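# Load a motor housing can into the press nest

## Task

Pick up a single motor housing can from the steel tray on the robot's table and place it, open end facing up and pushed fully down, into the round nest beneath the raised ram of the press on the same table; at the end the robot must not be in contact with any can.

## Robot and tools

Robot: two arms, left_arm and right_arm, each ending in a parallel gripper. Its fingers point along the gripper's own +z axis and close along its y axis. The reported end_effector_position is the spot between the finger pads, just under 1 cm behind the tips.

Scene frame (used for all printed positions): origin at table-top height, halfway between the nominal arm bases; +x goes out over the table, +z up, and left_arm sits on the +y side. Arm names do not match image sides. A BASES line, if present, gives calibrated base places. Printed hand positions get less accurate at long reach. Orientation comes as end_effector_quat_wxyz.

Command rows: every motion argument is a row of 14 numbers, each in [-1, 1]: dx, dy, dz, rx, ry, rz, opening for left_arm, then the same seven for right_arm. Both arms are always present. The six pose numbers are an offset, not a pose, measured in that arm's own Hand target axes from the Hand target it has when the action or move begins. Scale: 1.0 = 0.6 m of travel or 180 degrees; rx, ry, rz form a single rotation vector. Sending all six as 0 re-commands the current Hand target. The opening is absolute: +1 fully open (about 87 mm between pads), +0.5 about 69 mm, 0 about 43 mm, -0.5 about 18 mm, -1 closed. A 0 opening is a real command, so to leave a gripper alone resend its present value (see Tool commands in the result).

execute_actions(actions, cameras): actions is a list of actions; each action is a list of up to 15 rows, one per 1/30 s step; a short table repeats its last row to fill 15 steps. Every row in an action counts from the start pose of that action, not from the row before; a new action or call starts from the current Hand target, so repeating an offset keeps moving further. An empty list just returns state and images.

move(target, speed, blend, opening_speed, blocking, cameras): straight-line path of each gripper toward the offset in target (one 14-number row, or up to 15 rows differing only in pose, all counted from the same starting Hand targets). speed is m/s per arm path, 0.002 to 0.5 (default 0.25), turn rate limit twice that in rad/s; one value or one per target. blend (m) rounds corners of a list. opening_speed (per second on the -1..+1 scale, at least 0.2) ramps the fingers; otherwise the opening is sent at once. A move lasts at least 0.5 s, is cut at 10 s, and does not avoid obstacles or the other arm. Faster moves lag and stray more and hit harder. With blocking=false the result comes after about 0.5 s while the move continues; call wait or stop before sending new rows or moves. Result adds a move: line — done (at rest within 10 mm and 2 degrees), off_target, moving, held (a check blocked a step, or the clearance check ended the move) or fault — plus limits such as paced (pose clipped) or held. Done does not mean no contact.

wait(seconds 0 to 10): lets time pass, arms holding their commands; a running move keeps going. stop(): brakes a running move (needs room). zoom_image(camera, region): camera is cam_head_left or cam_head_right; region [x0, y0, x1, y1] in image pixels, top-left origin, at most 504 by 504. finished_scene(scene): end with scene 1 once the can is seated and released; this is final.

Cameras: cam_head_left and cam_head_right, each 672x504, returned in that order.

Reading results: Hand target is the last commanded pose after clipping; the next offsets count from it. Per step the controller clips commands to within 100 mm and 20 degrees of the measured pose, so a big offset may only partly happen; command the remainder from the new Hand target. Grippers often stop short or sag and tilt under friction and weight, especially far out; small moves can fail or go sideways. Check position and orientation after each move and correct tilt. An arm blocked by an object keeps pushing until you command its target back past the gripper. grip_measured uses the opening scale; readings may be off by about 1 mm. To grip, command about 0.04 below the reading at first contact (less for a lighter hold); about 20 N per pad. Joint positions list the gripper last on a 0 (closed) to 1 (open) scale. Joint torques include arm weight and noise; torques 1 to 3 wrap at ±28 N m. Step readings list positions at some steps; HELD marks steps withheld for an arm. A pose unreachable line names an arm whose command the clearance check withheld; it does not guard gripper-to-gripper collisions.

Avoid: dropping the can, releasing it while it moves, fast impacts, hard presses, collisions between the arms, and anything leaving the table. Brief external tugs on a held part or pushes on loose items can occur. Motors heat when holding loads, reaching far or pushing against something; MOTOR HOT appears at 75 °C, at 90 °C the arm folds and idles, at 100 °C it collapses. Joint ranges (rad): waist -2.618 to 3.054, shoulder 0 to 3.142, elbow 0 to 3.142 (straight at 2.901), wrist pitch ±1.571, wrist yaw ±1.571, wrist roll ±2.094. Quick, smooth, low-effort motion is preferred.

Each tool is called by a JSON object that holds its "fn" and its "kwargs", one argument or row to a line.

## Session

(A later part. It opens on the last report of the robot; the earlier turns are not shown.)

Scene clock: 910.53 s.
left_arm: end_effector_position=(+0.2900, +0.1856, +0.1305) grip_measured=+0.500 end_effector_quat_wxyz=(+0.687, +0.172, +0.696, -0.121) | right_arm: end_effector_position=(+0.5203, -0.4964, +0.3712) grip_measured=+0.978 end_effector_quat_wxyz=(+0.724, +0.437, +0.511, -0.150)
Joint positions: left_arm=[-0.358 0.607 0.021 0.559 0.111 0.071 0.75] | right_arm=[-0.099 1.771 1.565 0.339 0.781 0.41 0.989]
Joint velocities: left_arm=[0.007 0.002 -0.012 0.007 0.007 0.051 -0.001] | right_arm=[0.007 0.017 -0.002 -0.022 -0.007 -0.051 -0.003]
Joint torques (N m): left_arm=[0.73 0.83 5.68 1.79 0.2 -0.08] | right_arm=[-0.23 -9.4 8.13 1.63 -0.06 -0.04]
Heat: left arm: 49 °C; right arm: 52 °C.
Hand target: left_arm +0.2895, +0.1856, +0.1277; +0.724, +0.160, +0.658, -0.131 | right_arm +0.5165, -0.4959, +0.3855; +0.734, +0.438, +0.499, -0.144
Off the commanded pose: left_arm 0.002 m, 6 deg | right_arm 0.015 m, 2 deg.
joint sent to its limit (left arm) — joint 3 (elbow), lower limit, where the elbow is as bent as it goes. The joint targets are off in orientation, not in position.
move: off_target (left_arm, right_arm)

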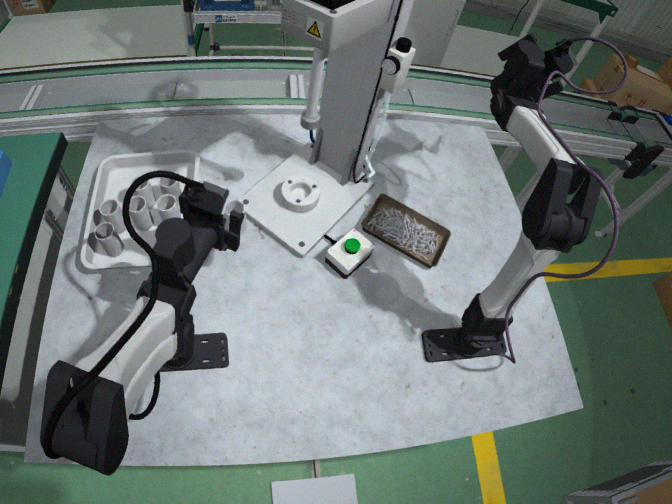

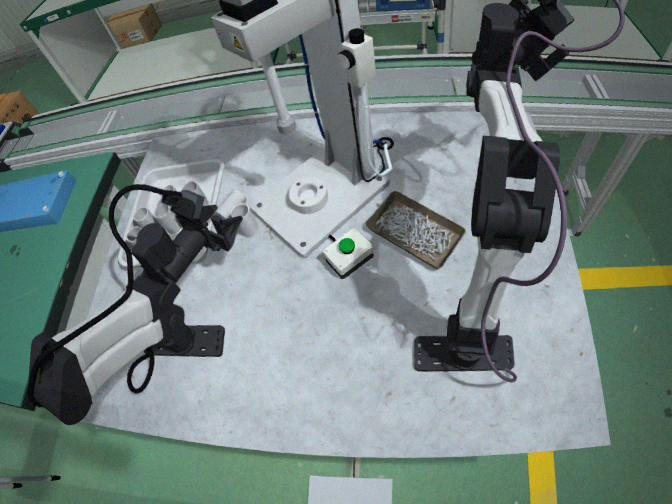

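{"fn": "move", "kwargs": {
  "target": [-0.038,-0.003,0.0885,0,0,0,0.6,0,0,0,0,0,0,1],
  "speed": 0.1
}}

{"fn": "zoom_image", "kwargs": {
  "camera": "cam_head_right",
  "region": [160, 140, 280, 260]
}}

{"fn": "zoom_image", "kwargs": {
  "camera": "cam_head_left",
  "region": [170, 140, 290, 260]
}}

Scene clock: 917.43 s.
left_arm: end_effector_position=(+0.3307, +0.1648, +0.1411) grip_measured=+0.600 end_effector_quat_wxyz=(+0.713, +0.166, +0.669, -0.128) | right_arm: end_effector_position=(+0.5203, -0.4964, +0.3712) grip_measured=+0.978 end_effector_quat_wxyz=(+0.724, +0.437, +0.511, -0.150)
Joint positions: left_arm=[-0.397 1.138 0.086 1.103 0.077 0.061 0.8] | right_arm=[-0.099 1.771 1.565 0.339 0.781 0.41 0.989]
Joint velocities: left_arm=[-0.022 0.002 0.002 -0.007 0.022 -0.037 -0.008] | right_arm=[-0.007 0.007 -0.012 0.037 -0.022 0.022 0.003]
Joint torques (N m): left_arm=[-0.58 -1.51 7.01 1.8 0 -0.09] | right_arm=[-0.23 -9.39 8.13 1.63 -0.06 -0.04]
Heat: left arm: 49 °C; right arm: 52 °C.
Hand target: left_arm +0.3360, +0.1618, +0.1526; +0.724, +0.160, +0.658, -0.132 | right_arm +0.5165, -0.4959, +0.3855; +0.734, +0.438, +0.499, -0.144
Off the commanded pose: left_arm 0.014 m, 2 deg | right_arm 0.015 m, 2 deg.
move: off_target (left_arm, right_arm)

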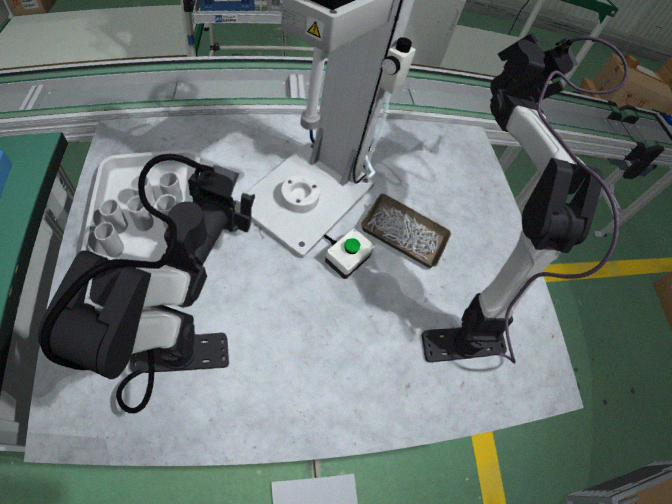

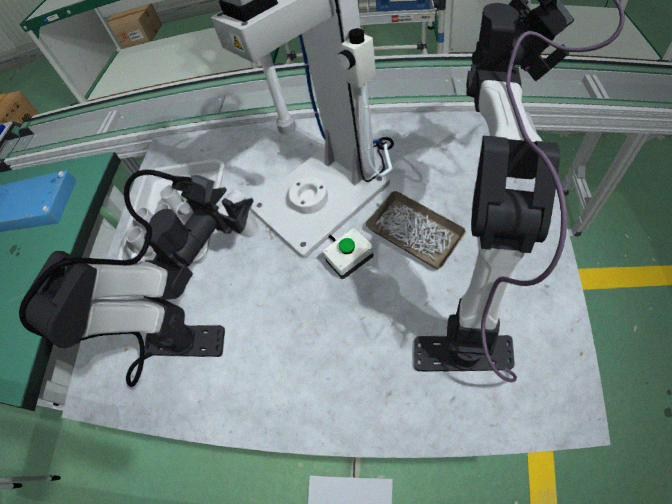

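Scaled by 4.200.

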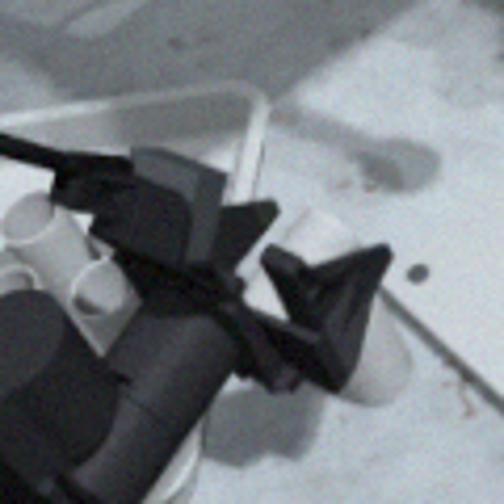

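Scaled by 4.200.

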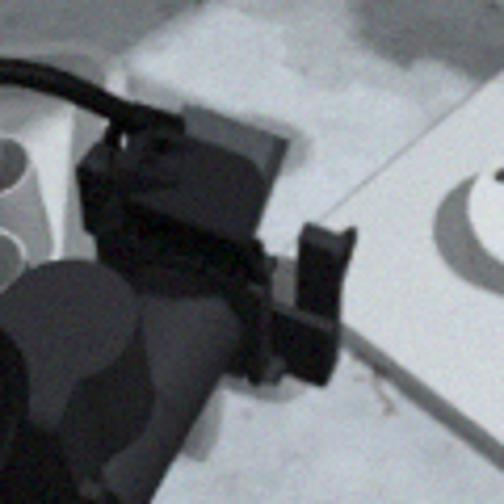

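{"fn": "move", "kwargs": {
  "target": [0.112,-0.0085,-0.0013,0,0,0,0.6,0,0,0,0,0,0,1],
  "speed": 0.05
}}

{"fn": "zoom_image", "kwargs": {
  "camera": "cam_head_right",
  "region": [160, 140, 280, 260]
}}

{"fn": "zoom_image", "kwargs": {
  "camera": "cam_head_left",
  "region": [170, 140, 290, 260]
}}

Scene clock: 922.50 s.
left_arm: end_effector_position=(+0.3377, +0.1609, +0.0812) grip_measured=+0.600 end_effector_quat_wxyz=(+0.685, +0.171, +0.697, -0.126) | right_arm: end_effector_position=(+0.5203, -0.4964, +0.3712) grip_measured=+0.978 end_effector_quat_wxyz=(+0.724, +0.437, +0.511, -0.150)
Joint positions: left_arm=[-0.403 1.65 0.051 1.57 0.073 0.061 0.8] | right_arm=[-0.099 1.771 1.565 0.339 0.781 0.41 0.989]
Joint velocities: left_arm=[-0.017 0.002 -0.012 0.022 0.037 -0.081 0.002] | right_arm=[-0.002 0.012 -0.002 0.037 -0.037 0.037 -0.003]
Joint torques (N m): left_arm=[-0.61 -3.28 2.88 1.8 0.02 -0.05] | right_arm=[-0.21 -9.4 8.13 1.63 -0.06 -0.04]
Heat: left arm: 48 °C; right arm: 52 °C.
Hand target: left_arm +0.3397, +0.1593, +0.0837; +0.724, +0.159, +0.658, -0.132 | right_arm +0.5165, -0.4959, +0.3855; +0.734, +0.438, +0.499, -0.144
Off the commanded pose: left_arm 0.005 m, 6 deg | right_arm 0.015 m, 2 deg.
joint sent to its limit (left arm) — joint 4 (wrist pitch), upper limit. The joint targets are off in orientation, not in position.
move: off_target (left_arm, right_arm)

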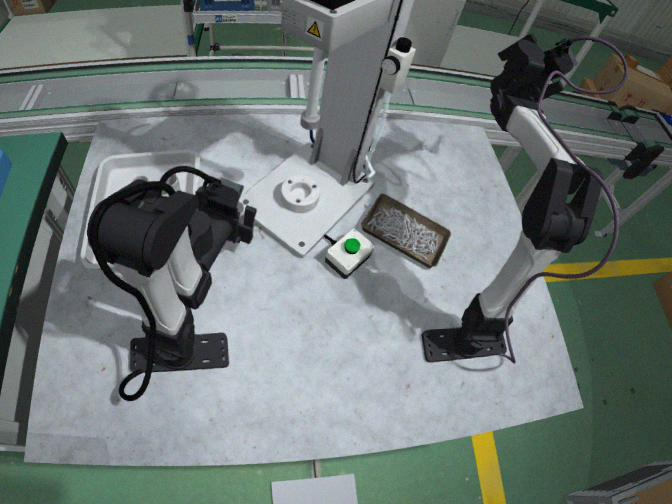

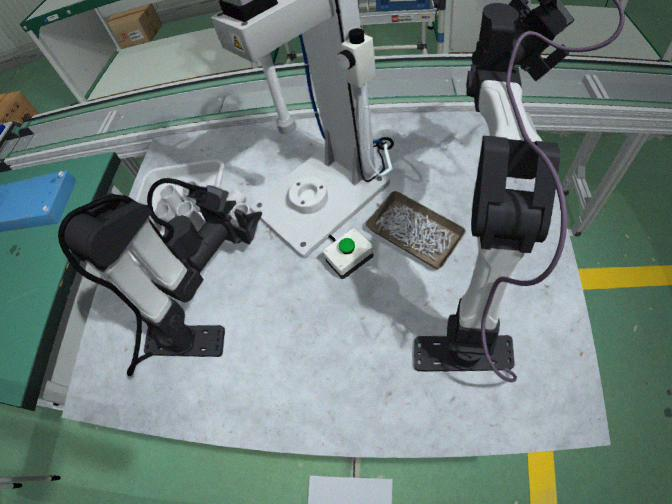

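Scaled by 4.200.

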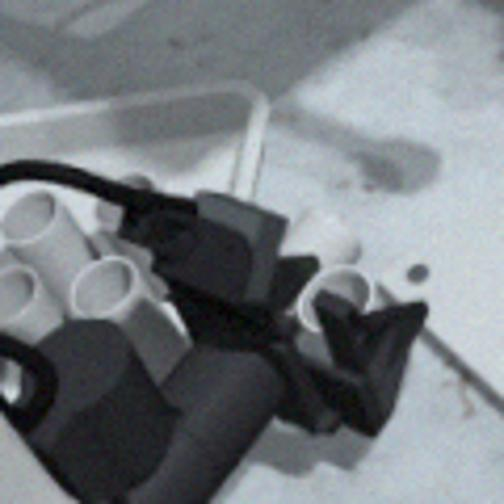

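Scaled by 4.200.

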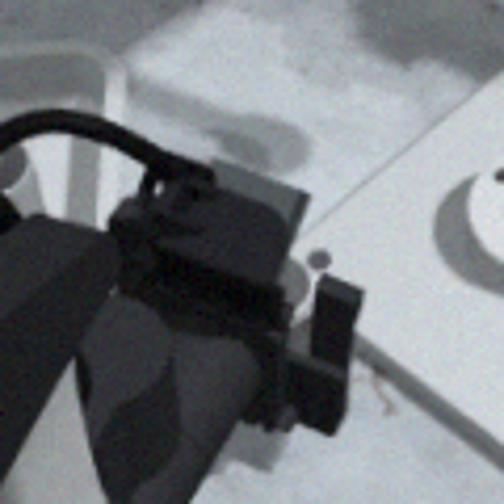

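{"fn": "move", "kwargs": {
  "target": [0.013,0,0,0,0.037,0,0.6,0,0,0,0,0,0,1],
  "speed": 0.04,
  "cameras": []
}}

Scene clock: 926.47 s.
left_arm: end_effector_position=(+0.3370, +0.1616, +0.0722) grip_measured=+0.600 end_effector_quat_wxyz=(+0.676, +0.170, +0.707, -0.122) | right_arm: end_effector_position=(+0.5203, -0.4964, +0.3712) grip_measured=+0.978 end_effector_quat_wxyz=(+0.724, +0.437, +0.511, -0.150)
Joint positions: left_arm=[-0.41 1.68 0.051 1.572 0.058 0.061 0.8] | right_arm=[-0.099 1.771 1.565 0.339 0.781 0.41 0.989]
Joint velocities: left_arm=[0.002 -0.012 -0.002 -0.081 -0.022 0.022 -0.005] | right_arm=[-0.007 0.017 -0.002 0.051 -0.051 0.007 -0.018]
Joint torques (N m): left_arm=[-0.54 -3.4 3.17 1.84 0.07 0.01] | right_arm=[-0.21 -9.4 8.14 1.63 -0.06 -0.04]
Heat: left arm: 47 °C; right arm: 52 °C.
Hand target: left_arm +0.3405, +0.1595, +0.0758; +0.684, +0.166, +0.699, -0.123 | right_arm +0.5165, -0.4959, +0.3855; +0.734, +0.438, +0.499, -0.144
Off the commanded pose: left_arm 0.006 m, 1 deg | right_arm 0.015 m, 2 deg.
joint sent to its limit (left arm) — joint 4 (wrist pitch), upper limit. The joint targets still meet the commanded pose.
move: off_target (right_arm)
No camera images: "cameras" was empty.

{"fn": "move", "kwargs": {
  "target": [0,0,0,0,0,0,-0.3,0,0,0,0,0,0,1],
  "opening_speed": 0.3
}}

{"fn": "zoom_image", "kwargs": {
  "camera": "cam_head_right",
  "region": [160, 140, 280, 260]
}}

Scene clock: 931.67 s.
left_arm: end_effector_position=(+0.3373, +0.1616, +0.0734) grip_measured=-0.013 end_effector_quat_wxyz=(+0.678, +0.169, +0.705, -0.122) | right_arm: end_effector_position=(+0.5203, -0.4964, +0.3712) grip_measured=+0.978 end_effector_quat_wxyz=(+0.724, +0.437, +0.511, -0.150)
Joint positions: left_arm=[-0.41 1.68 0.051 1.577 0.056 0.061 0.494] | right_arm=[-0.099 1.771 1.565 0.339 0.781 0.41 0.989]
Joint velocities: left_arm=[0.012 0.002 -0.012 -0.051 -0.022 -0.051 -0.006] | right_arm=[-0.017 0.002 -0.002 0.037 0.022 -0.007 0.008]
Joint torques (N m): left_arm=[-0.68 -3.45 3.14 1.75 0.02 0] | right_arm=[-0.23 -9.4 8.14 1.63 -0.06 -0.04]
Heat: left arm: 46 °C; right arm: 52 °C.
Hand target: left_arm +0.3405, +0.1595, +0.0757; +0.684, +0.166, +0.699, -0.123 | right_arm +0.5165, -0.4959, +0.3855; +0.734, +0.438, +0.499, -0.144
Off the commanded pose: left_arm 0.005 m, 1 deg | right_arm 0.015 m, 2 deg.
joint sent to its limit (left arm) — joint 4 (wrist pitch), upper limit. The joint targets still meet the commanded pose.
move: off_target (right_arm)

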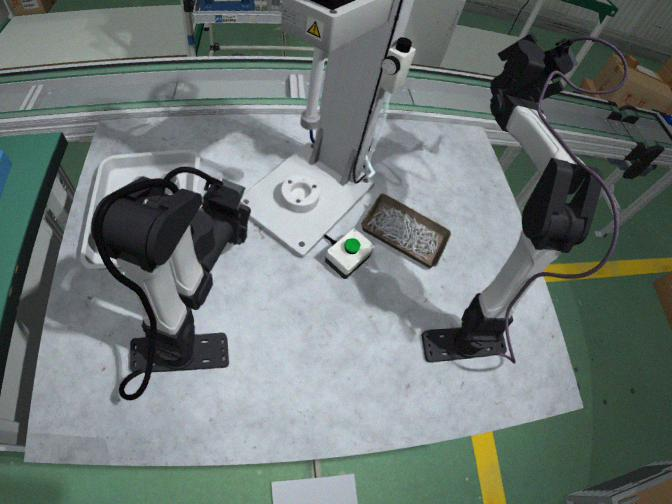

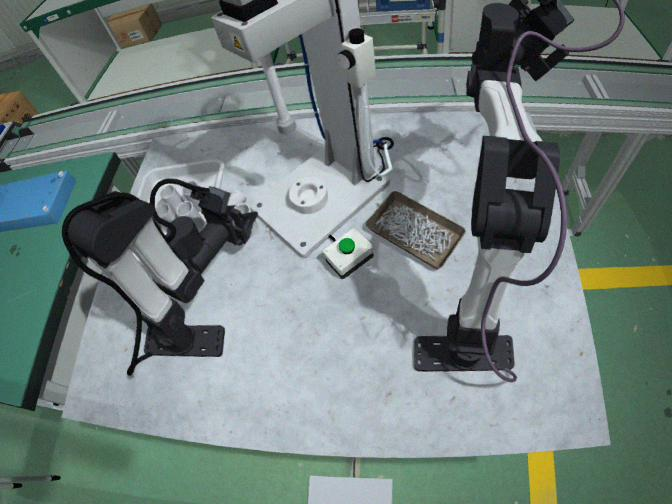

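Scaled by 4.200.

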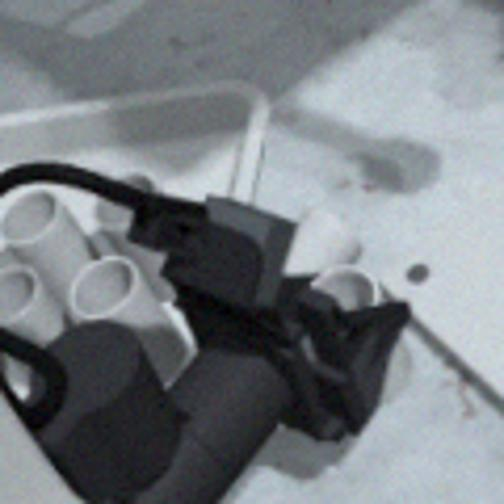

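{"fn": "move", "kwargs": {
  "target": [
    [-0.15,0.008,-0.005,0,0,0,-0.3,0,0,0,0,0,0,1],
    [-0.159,-0.103,0.092,0.0526,-0.003,0.002,-0.3,0,0,0,0,0,0,1]
  ],
  "speed": 0.08
}}

{"fn": "zoom_image", "kwargs": {
  "camera": "cam_head_right",
  "region": [220, 110, 340, 230]
}}

{"fn": "zoom_image", "kwargs": {
  "camera": "cam_head_left",
  "region": [220, 110, 340, 230]
}}

Scene clock: 942.53 s.
left_arm: end_effector_position=(+0.3590, +0.0821, +0.1417) grip_measured=-0.015 end_effector_quat_wxyz=(+0.646, +0.230, +0.707, -0.171) | right_arm: end_effector_position=(+0.5203, -0.4964, +0.3712) grip_measured=+0.978 end_effector_quat_wxyz=(+0.724, +0.437, +0.511, -0.150)
Joint positions: left_arm=[-0.588 1.334 0.404 0.823 0.037 0.059 0.493] | right_arm=[-0.099 1.771 1.565 0.339 0.781 0.41 0.989]
Joint velocities: left_arm=[0.007 -0.007 -0.007 -0.037 -0.095 0.051 -0.023] | right_arm=[-0.007 -0.017 0.017 0.022 0.022 -0.081 0.013]
Joint torques (N m): left_arm=[-0.39 -3.96 8.34 2.07 0.09 -0.07] | right_arm=[-0.21 -9.4 8.13 1.63 -0.06 -0.04]
Heat: left arm: 45 °C; right arm: 52 °C.
Hand target: left_arm +0.3682, +0.0735, +0.1656; +0.671, +0.221, +0.684, -0.182 | right_arm +0.5165, -0.4959, +0.3855; +0.734, +0.438, +0.499, -0.144
Off the commanded pose: left_arm 0.026 m, 4 deg | right_arm 0.015 m, 2 deg.
move: off_target (left_arm, right_arm)

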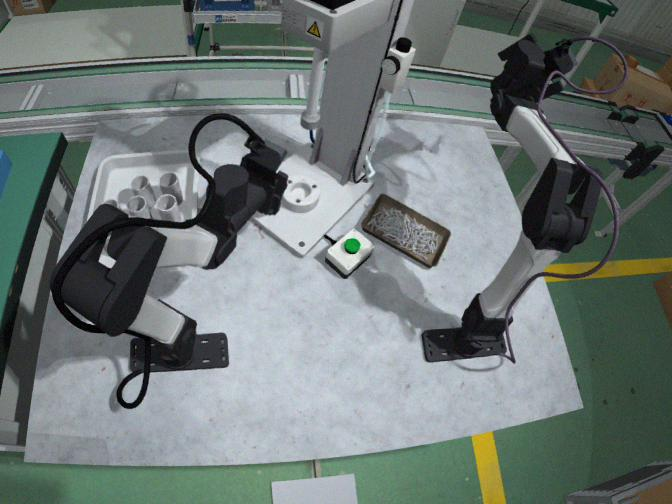

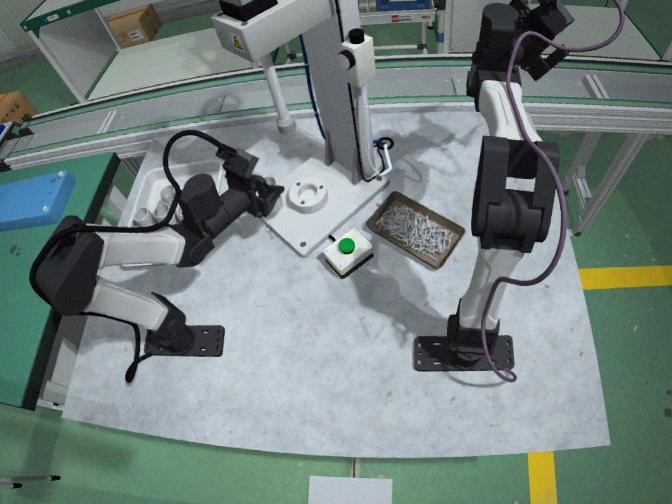

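Scaled by 4.200.

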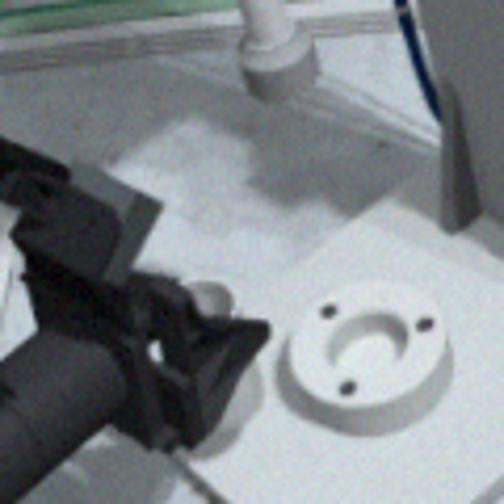

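Scaled by 4.200.

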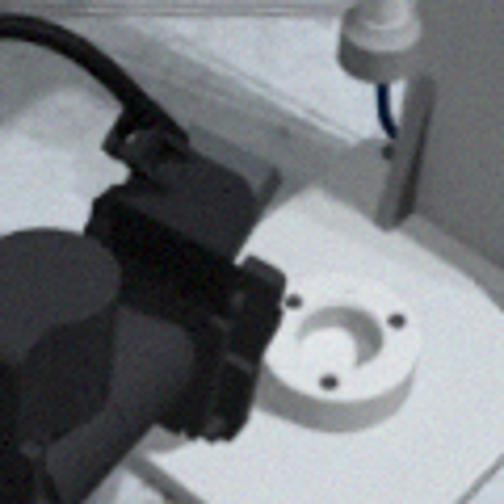

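{"fn": "move", "kwargs": {
  "target": [-0.0233,-0.0533,0.1205,0.025,-0.026,0.001,-0.3,0,0,0,0,0,0,1],
  "speed": 0.06
}}

{"fn": "zoom_image", "kwargs": {
  "camera": "cam_head_right",
  "region": [250, 110, 350, 210]
}}

{"fn": "zoom_image", "kwargs": {
  "camera": "cam_head_left",
  "region": [240, 110, 340, 210]
}}

Scene clock: 954.23 s.
left_arm: end_effector_position=(+0.4056, +0.0174, +0.1512) grip_measured=-0.015 end_effector_quat_wxyz=(+0.668, +0.246, +0.673, -0.202) | right_arm: end_effector_position=(+0.5203, -0.4964, +0.3712) grip_measured=+0.978 end_effector_quat_wxyz=(+0.724, +0.437, +0.511, -0.150)
Joint positions: left_arm=[-0.654 1.657 0.639 0.991 0.043 0.057 0.493] | right_arm=[-0.099 1.771 1.565 0.339 0.781 0.41 0.989]
Joint velocities: left_arm=[-0.002 -0.007 -0.007 0.007 0.022 -0.022 0.001] | right_arm=[0.002 0.007 0.002 -0.051 -0.095 -0.066 0.018]
Joint torques (N m): left_arm=[-0.44 -6.58 7.99 2.05 0.2 -0.06] | right_arm=[-0.23 -9.4 8.14 1.63 -0.06 -0.04]
Heat: left arm: 48 °C; right arm: 52 °C.
Hand target: left_arm +0.4116, +0.0068, +0.1732; +0.689, +0.240, +0.648, -0.217 | right_arm +0.5165, -0.4959, +0.3855; +0.734, +0.438, +0.499, -0.144
Off the commanded pose: left_arm 0.027 m, 4 deg | right_arm 0.015 m, 2 deg.
move: off_target (left_arm, right_arm)

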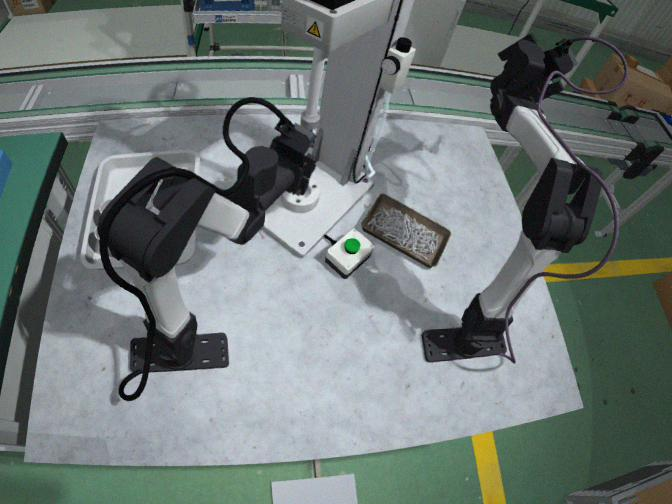

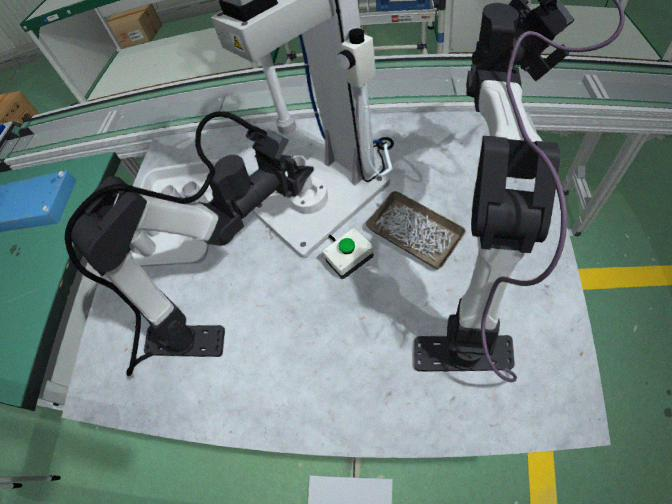

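Scaled by 5.040.

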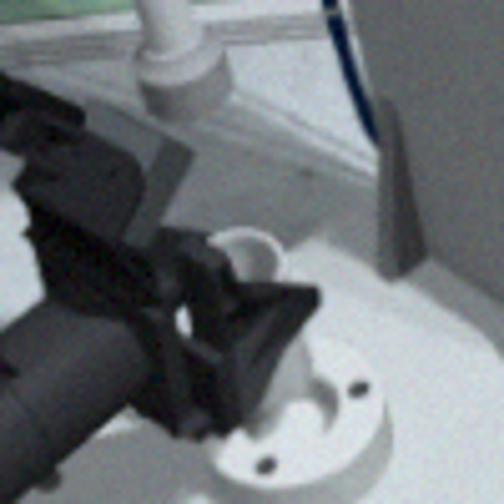

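Scaled by 5.040.

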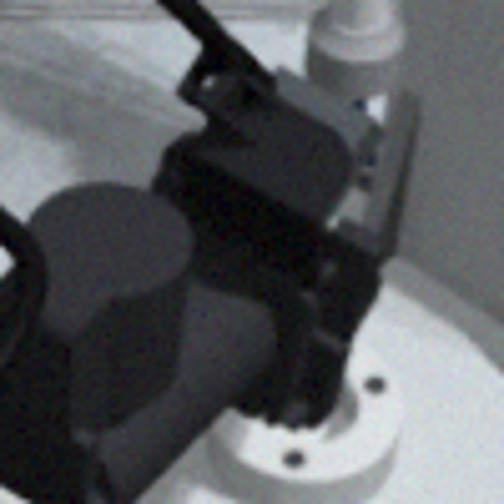

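{"fn": "move", "kwargs": {
  "target": [0.03,-0.0163,0.0122,0,0.005,0,-0.3,0,0,0,0,0,0,1],
  "speed": 0.04
}}

{"fn": "zoom_image", "kwargs": {
  "camera": "cam_head_right",
  "region": [270, 140, 340, 210]
}}

{"fn": "zoom_image", "kwargs": {
  "camera": "cam_head_left",
  "region": [260, 130, 340, 210]
}}

Scene clock: 963.63 s.
left_arm: end_effector_position=(+0.4039, +0.0034, +0.1332) grip_measured=-0.016 end_effector_quat_wxyz=(+0.659, +0.254, +0.676, -0.208) | right_arm: end_effector_position=(+0.5203, -0.4964, +0.3712) grip_measured=+0.978 end_effector_quat_wxyz=(+0.724, +0.437, +0.511, -0.150)
Joint positions: left_arm=[-0.683 1.732 0.649 1.039 0.035 0.056 0.492] | right_arm=[-0.099 1.771 1.565 0.339 0.781 0.41 0.989]
Joint velocities: left_arm=[0.007 0.007 -0.007 -0.007 -0.081 0.081 0.009] | right_arm=[0.012 -0.002 0.007 -0.037 0.037 0.007 -0.003]
Joint torques (N m): left_arm=[-0.59 -6.79 7.69 2.11 0 -0.08] | right_arm=[-0.23 -9.4 8.14 1.63 -0.06 -0.04]
Heat: left arm: 49 °C; right arm: 52 °C.
Hand target: left_arm +0.4125, -0.0050, +0.1547; +0.684, +0.242, +0.654, -0.216 | right_arm +0.5165, -0.4959, +0.3855; +0.734, +0.438, +0.499, -0.144
Off the commanded pose: left_arm 0.025 m, 4 deg | right_arm 0.015 m, 2 deg.
move: off_target (left_arm, right_arm)

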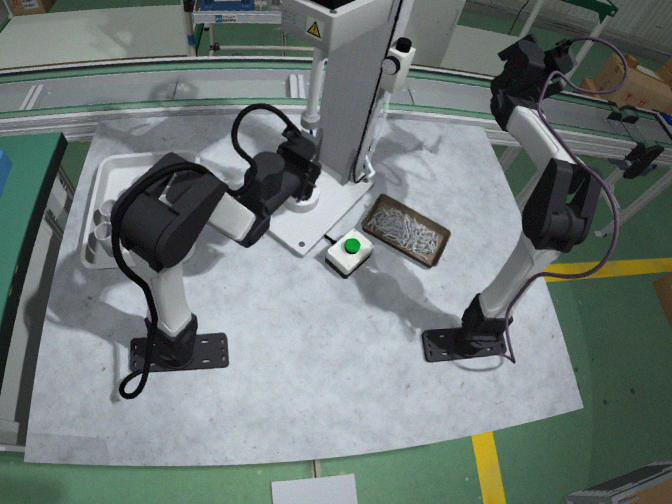

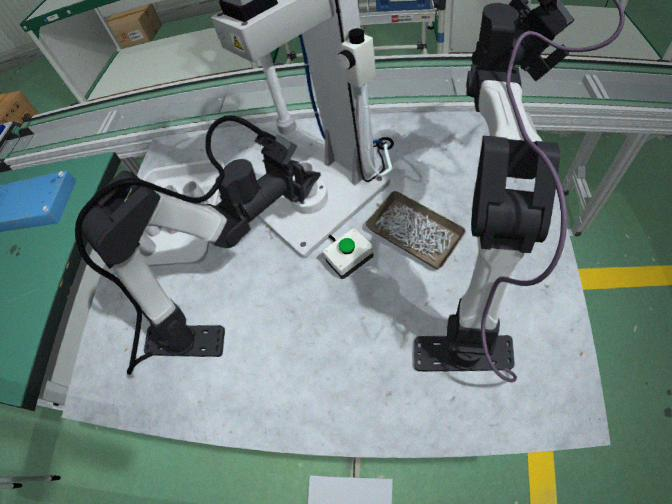

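Scaled by 7.200.

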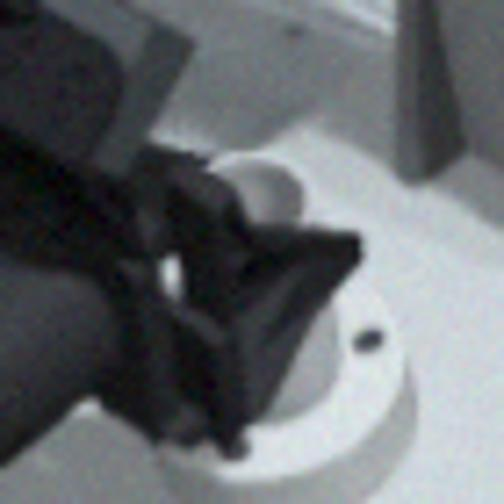

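Scaled by 6.300.

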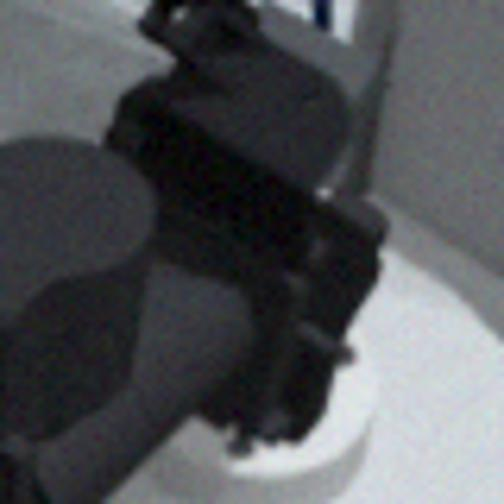

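{"fn": "move", "kwargs": {
  "target": [0.02,-0.001,-0.0009,0,0,0,-0.3,0,0,0,0,0,0,1],
  "speed": 0.03
}}

{"fn": "zoom_image", "kwargs": {
  "camera": "cam_head_right",
  "region": [270, 140, 340, 210]
}}

Scene clock: 968.27 s.
left_arm: end_effector_position=(+0.4077, +0.0007, +0.1347) grip_measured=-0.018 end_effector_quat_wxyz=(+0.673, +0.249, +0.663, -0.212) | right_arm: end_effector_position=(+0.5203, -0.4964, +0.3712) grip_measured=+0.978 end_effector_quat_wxyz=(+0.724, +0.437, +0.511, -0.150)
Joint positions: left_arm=[-0.683 1.772 0.649 1.12 0.034 0.055 0.491] | right_arm=[-0.099 1.771 1.565 0.339 0.781 0.41 0.989]
Joint velocities: left_arm=[-0.017 -0.002 0.002 0.095 -0.007 -0.007 -0.004] | right_arm=[0.002 -0.017 -0.007 0.007 -0.051 -0.037 0.008]
Joint torques (N m): left_arm=[-0.53 -6.32 6.42 1.91 -0.02 -0.05] | right_arm=[-0.23 -9.4 8.13 1.63 -0.06 -0.04]
Heat: left arm: 49 °C; right arm: 52 °C.
Hand target: left_arm +0.4122, -0.0047, +0.1425; +0.684, +0.242, +0.654, -0.216 | right_arm +0.5165, -0.4959, +0.3855; +0.734, +0.438, +0.499, -0.144
Off the commanded pose: left_arm 0.011 m, 2 deg | right_arm 0.015 m, 2 deg.
move: off_target (left_arm, right_arm)

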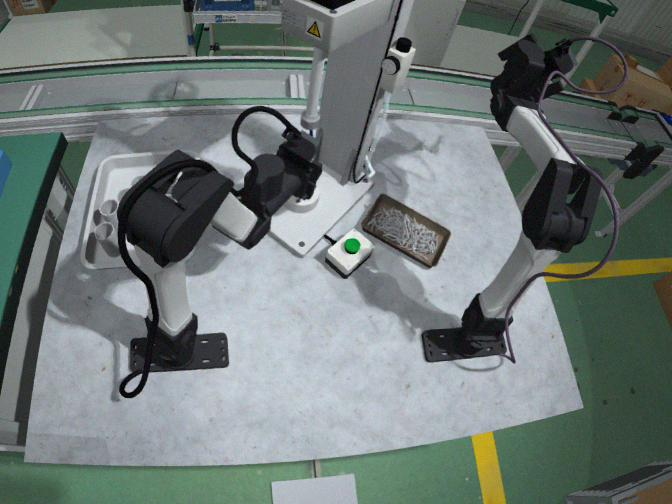

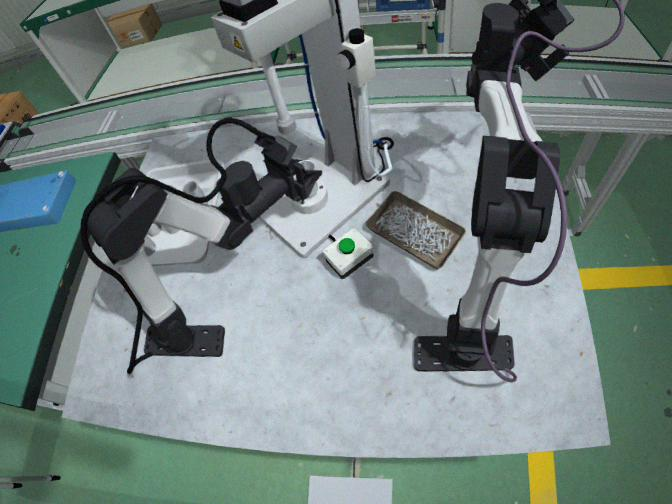

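Scaled by 7.200.

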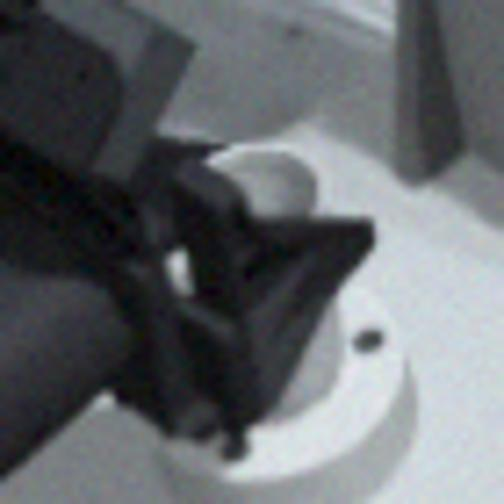

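{"fn": "move", "kwargs": {
  "target": [-0.0225,0.0023,-0.0085,0,0.008,0,-0.3,0,0,0,0,0,0,1],
  "speed": 0.03
}}

{"fn": "zoom_image", "kwargs": {
  "camera": "cam_head_right",
  "region": [280, 160, 330, 210]
}}

{"fn": "zoom_image", "kwargs": {
  "camera": "cam_head_left",
  "region": [270, 160, 330, 220]
}}

Scene clock: 976.57 s.
left_arm: end_effector_position=(+0.4045, +0.0037, +0.1281) grip_measured=-0.018 end_effector_quat_wxyz=(+0.654, +0.254, +0.682, -0.205) | right_arm: end_effector_position=(+0.5203, -0.4964, +0.3712) grip_measured=+0.978 end_effector_quat_wxyz=(+0.724, +0.437, +0.511, -0.150)
Joint positions: left_arm=[-0.683 1.74 0.652 1.028 0.031 0.055 0.491] | right_arm=[-0.099 1.771 1.565 0.339 0.781 0.41 0.989]
Joint velocities: left_arm=[-0.022 -0.007 0.007 0.037 -0.037 0.007 0.004] | right_arm=[-0.002 -0.002 0.002 0.095 0.007 -0.022 -0.003]
Joint torques (N m): left_arm=[-0.58 -11.48 7.05 1.65 0.02 -0.02] | right_arm=[-0.23 -9.4 8.13 1.63 -0.06 -0.04]
Heat: left arm: 48 °C; right arm: 52 °C.
Hand target: left_arm +0.4086, -0.0010, +0.1562; +0.675, +0.244, +0.663, -0.213 | right_arm +0.5165, -0.4959, +0.3855; +0.734, +0.438, +0.499, -0.144
Off the commanded pose: left_arm 0.028 m, 4 deg | right_arm 0.015 m, 2 deg.
move: off_target (left_arm, right_arm)

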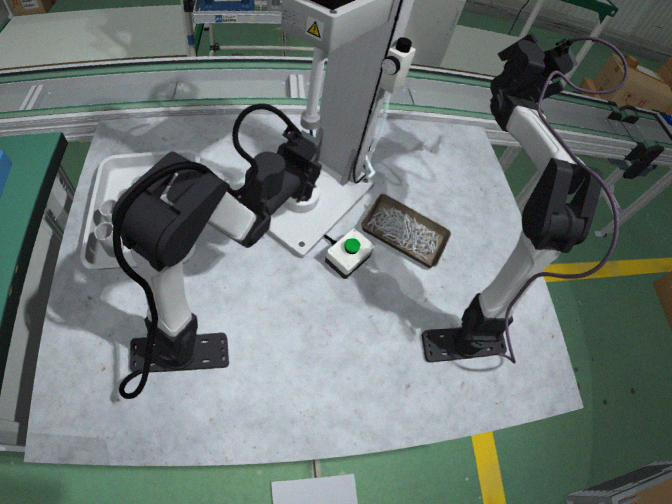

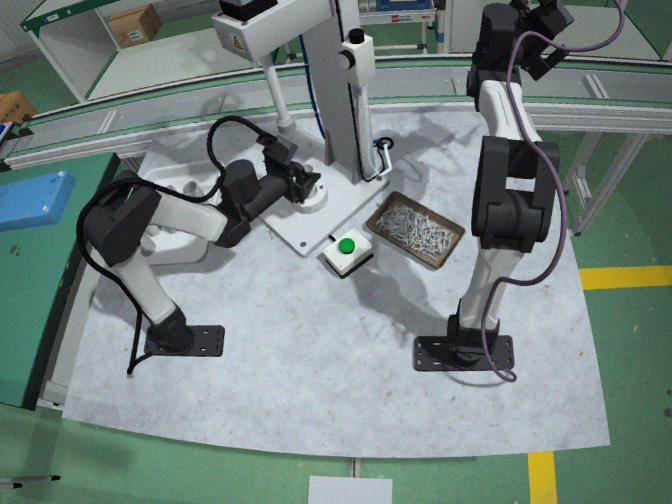

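Scaled by 10.080.

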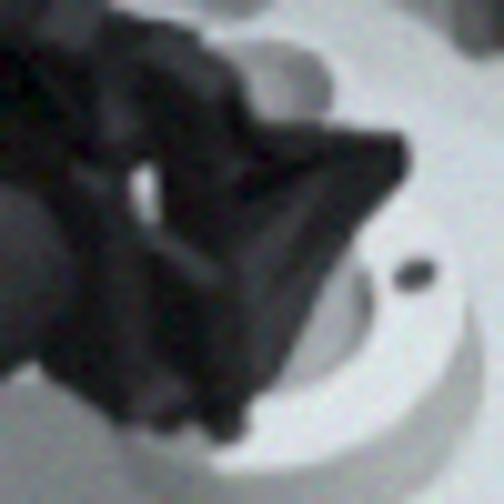

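Scaled by 8.400.

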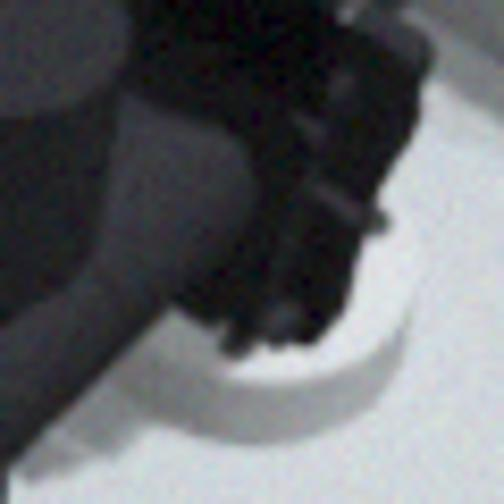

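{"fn": "move", "kwargs": {
  "target": [0.055,-0.003,-0.001,0,0.003,0,-0.3,0,0,0,0,0,0,1],
  "speed": 0.03
}}

{"fn": "zoom_image", "kwargs": {
  "camera": "cam_head_right",
  "region": [280, 160, 330, 210]
}}

Scene clock: 984.23 s.
left_arm: end_effector_position=(+0.4075, +0.0016, +0.1226) grip_measured=-0.019 end_effector_quat_wxyz=(+0.667, +0.250, +0.670, -0.209) | right_arm: end_effector_position=(+0.5203, -0.4964, +0.3712) grip_measured=+0.978 end_effector_quat_wxyz=(+0.724, +0.437, +0.511, -0.150)
Joint positions: left_arm=[-0.683 1.802 0.64 1.14 0.031 0.055 0.491] | right_arm=[-0.099 1.771 1.565 0.339 0.781 0.41 0.989]
Joint velocities: left_arm=[-0.017 0.012 -0.002 -0.066 0.051 -0.007 -0.001] | right_arm=[0.012 -0.002 0.002 -0.051 0.022 -0.022 -0.013]
Joint torques (N m): left_arm=[-0.38 -6.54 4.33 1.94 0.02 -0.03] | right_arm=[-0.23 -9.4 8.13 1.63 -0.06 -0.04]
Heat: left arm: 47 °C; right arm: 52 °C.
Hand target: left_arm +0.4077, -0.0004, +0.1229; +0.672, +0.245, +0.666, -0.211 | right_arm +0.5165, -0.4959, +0.3855; +0.734, +0.438, +0.499, -0.144
Off the commanded pose: left_arm 0.003 m, 1 deg | right_arm 0.015 m, 2 deg.
move: off_target (right_arm)

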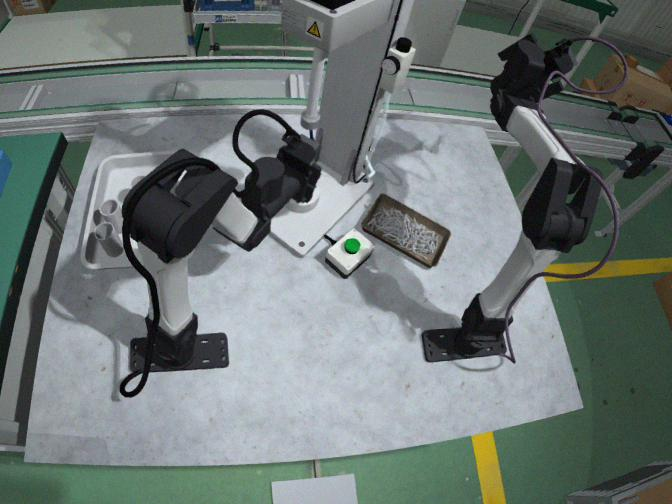

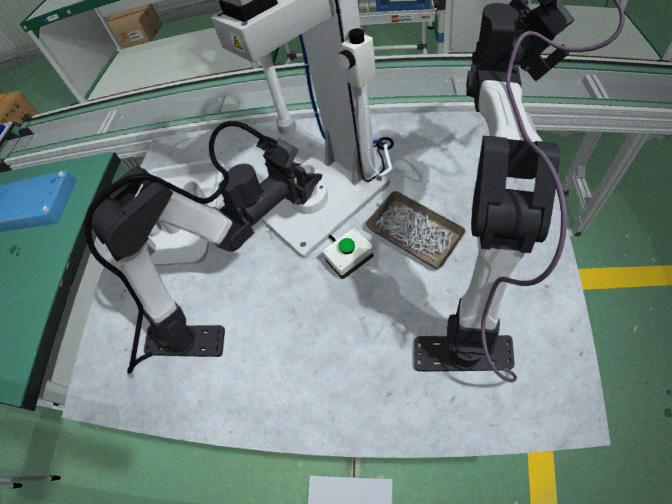

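Scaled by 10.080.

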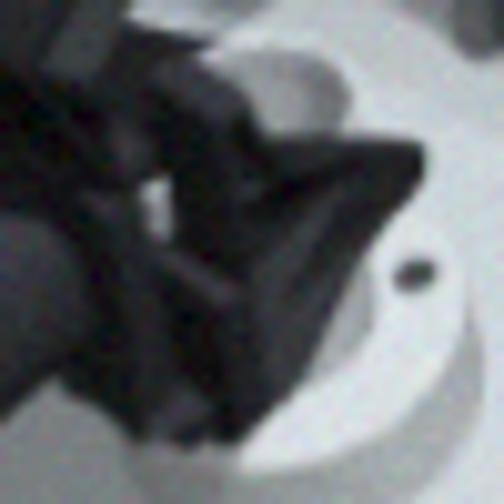

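{"fn": "move", "kwargs": {
  "target": [0.035,-0.002,-0.001,0,0.008,0,-0.3,0,0,0,0,0,0,1],
  "speed": 0.03
}}

{"fn": "zoom_image", "kwargs": {
  "camera": "cam_head_right",
  "region": [280, 160, 330, 210]
}}

Scene clock: 992.70 s.
left_arm: end_effector_position=(+0.4099, -0.0001, +0.1214) grip_measured=-0.020 end_effector_quat_wxyz=(+0.682, +0.245, +0.655, -0.213) | right_arm: end_effector_position=(+0.5203, -0.4964, +0.3712) grip_measured=+0.978 end_effector_quat_wxyz=(+0.724, +0.437, +0.511, -0.150)
Joint positions: left_arm=[-0.683 1.853 0.633 1.24 0.03 0.055 0.49] | right_arm=[-0.099 1.771 1.565 0.339 0.781 0.41 0.989]
Joint velocities: left_arm=[0.002 -0.002 -0.012 0.037 -0.066 -0.037 -0.001] | right_arm=[-0.002 -0.002 0.012 -0.081 -0.037 -0.037 0.003]
Joint torques (N m): left_arm=[-0.54 -5.71 3.51 1.45 0.01 -0.01] | right_arm=[-0.23 -9.4 8.13 1.63 -0.06 -0.04]
Heat: left arm: 46 °C; right arm: 52 °C.
Hand target: left_arm +0.4069, +0.0002, +0.1016; +0.664, +0.248, +0.674, -0.208 | right_arm +0.5165, -0.4959, +0.3855; +0.734, +0.438, +0.499, -0.144
Off the commanded pose: left_arm 0.020 m, 3 deg | right_arm 0.015 m, 2 deg.
move: off_target (left_arm, right_arm)

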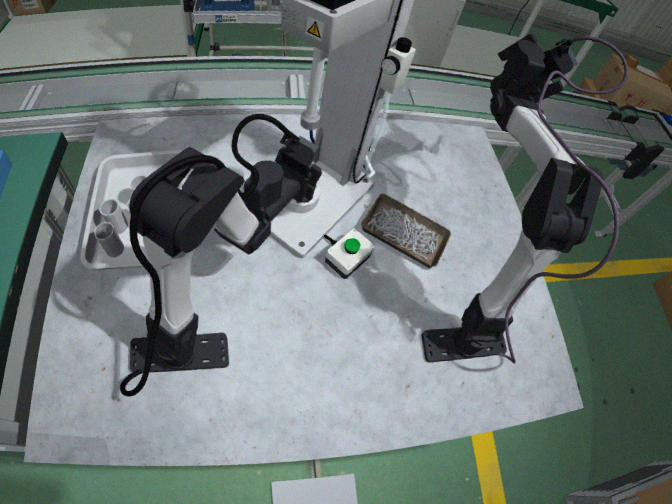

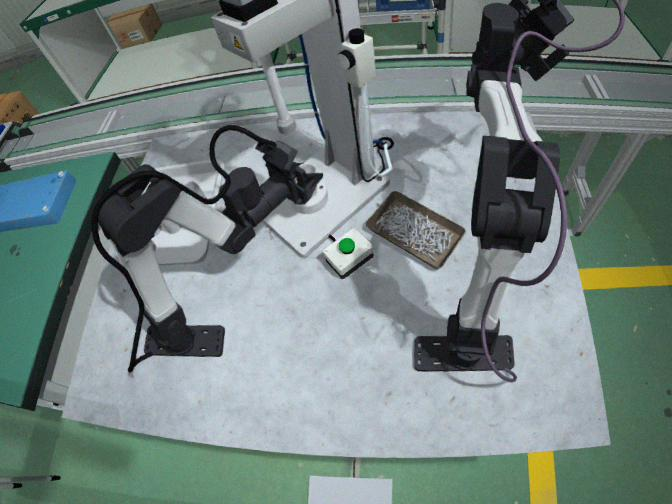

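Scaled by 10.080.

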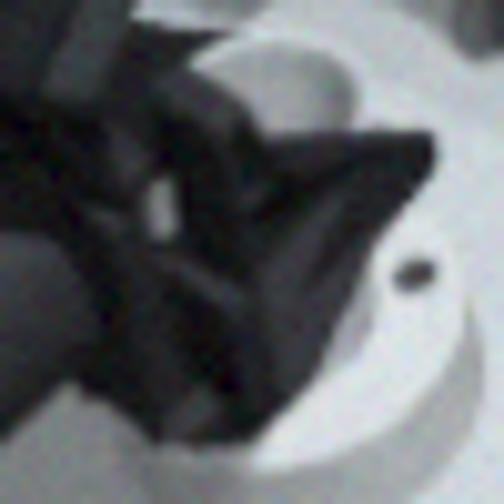

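{"fn": "move", "kwargs": {
  "target": [-0.04,0.002,0.001,0,0.012,0,-0.3,0,0,0,0,0,0,1],
  "speed": 0.03,
  "cameras": []
}}

Scene clock: 999.87 s.
left_arm: end_effector_position=(+0.4098, +0.0009, +0.1203) grip_measured=-0.020 end_effector_quat_wxyz=(+0.655, +0.253, +0.682, -0.203) | right_arm: end_effector_position=(+0.5203, -0.4964, +0.3712) grip_measured=+0.978 end_effector_quat_wxyz=(+0.724, +0.437, +0.511, -0.150)
Joint positions: left_arm=[-0.683 1.788 0.666 1.062 0.026 0.055 0.49] | right_arm=[-0.099 1.771 1.565 0.339 0.781 0.41 0.989]
Joint velocities: left_arm=[0.012 0.012 -0.002 -0.037 -0.022 -0.007 -0.001] | right_arm=[-0.017 0.002 -0.012 0.007 -0.037 -0.007 -0.018]
Joint torques (N m): left_arm=[-0.72 -10.81 5.68 1.21 0.03 -0.02] | right_arm=[-0.23 -9.4 8.14 1.63 -0.06 -0.04]
Heat: left arm: 45 °C; right arm: 52 °C.
Hand target: left_arm +0.4084, -0.0011, +0.1260; +0.651, +0.251, +0.687, -0.204 | right_arm +0.5165, -0.4959, +0.3855; +0.734, +0.438, +0.499, -0.144
Off the commanded pose: left_arm 0.006 m, 1 deg | right_arm 0.015 m, 2 deg.
move: off_target (right_arm)
No camera images: "cameras" was empty.

{"fn": "move", "kwargs": {
  "target": [0.035,-0.002,-0.001,0,0.012,0,-0.3,0,0,0,0,0,0,1],
  "speed": 0.03
}}

{"fn": "zoom_image", "kwargs": {
  "camera": "cam_head_right",
  "region": [280, 160, 330, 210]
}}

Scene clock: 1008.20 s.
left_arm: end_effector_position=(+0.4092, +0.0001, +0.1201) grip_measured=-0.020 end_effector_quat_wxyz=(+0.655, +0.253, +0.683, -0.204) | right_arm: end_effector_position=(+0.5203, -0.4964, +0.3712) grip_measured=+0.978 end_effector_quat_wxyz=(+0.724, +0.437, +0.511, -0.150)
Joint positions: left_arm=[-0.686 1.788 0.666 1.062 0.024 0.055 0.49] | right_arm=[-0.099 1.771 1.565 0.339 0.781 0.41 0.989]
Joint velocities: left_arm=[-0.017 0.007 0.002 -0.022 -0.022 -0.037 0.004] | right_arm=[-0.007 0.007 0.017 -0.007 -0.022 -0.066 -0.008]
Joint torques (N m): left_arm=[-0.59 -6.63 4.42 1.38 -0.04 -0.05] | right_arm=[-0.23 -9.4 8.13 1.63 -0.06 -0.04]
Heat: left arm: 46 °C; right arm: 52 °C.
Hand target: left_arm +0.4066, +0.0004, +0.1047; +0.638, +0.255, +0.699, -0.199 | right_arm +0.5165, -0.4959, +0.3855; +0.734, +0.438, +0.499, -0.144
Off the commanded pose: left_arm 0.015 m, 3 deg | right_arm 0.015 m, 2 deg.
move: off_target (left_arm, right_arm)

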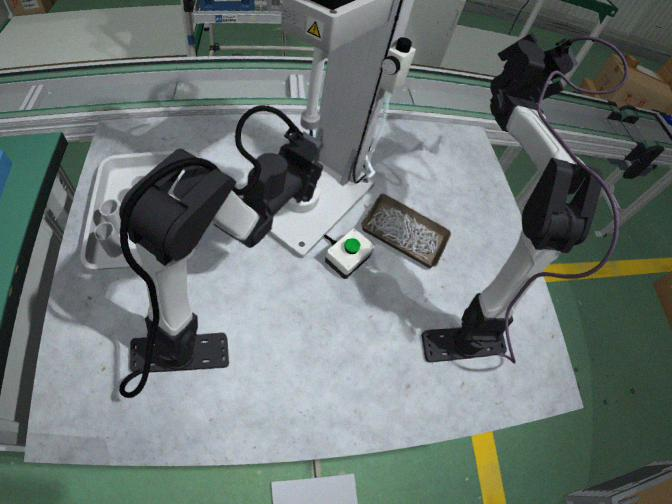

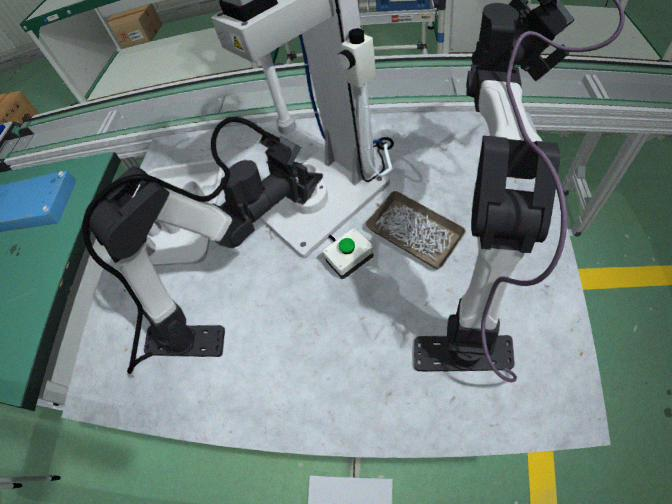

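Scaled by 10.080.

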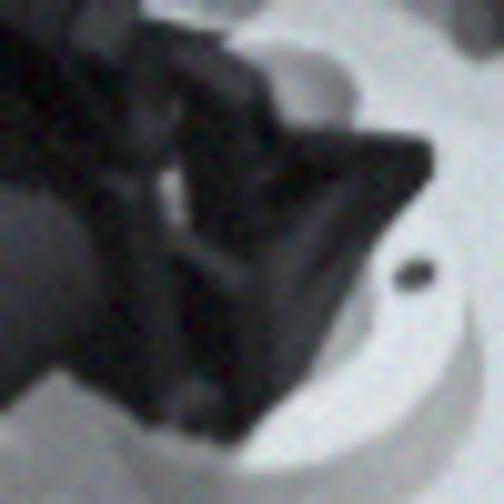

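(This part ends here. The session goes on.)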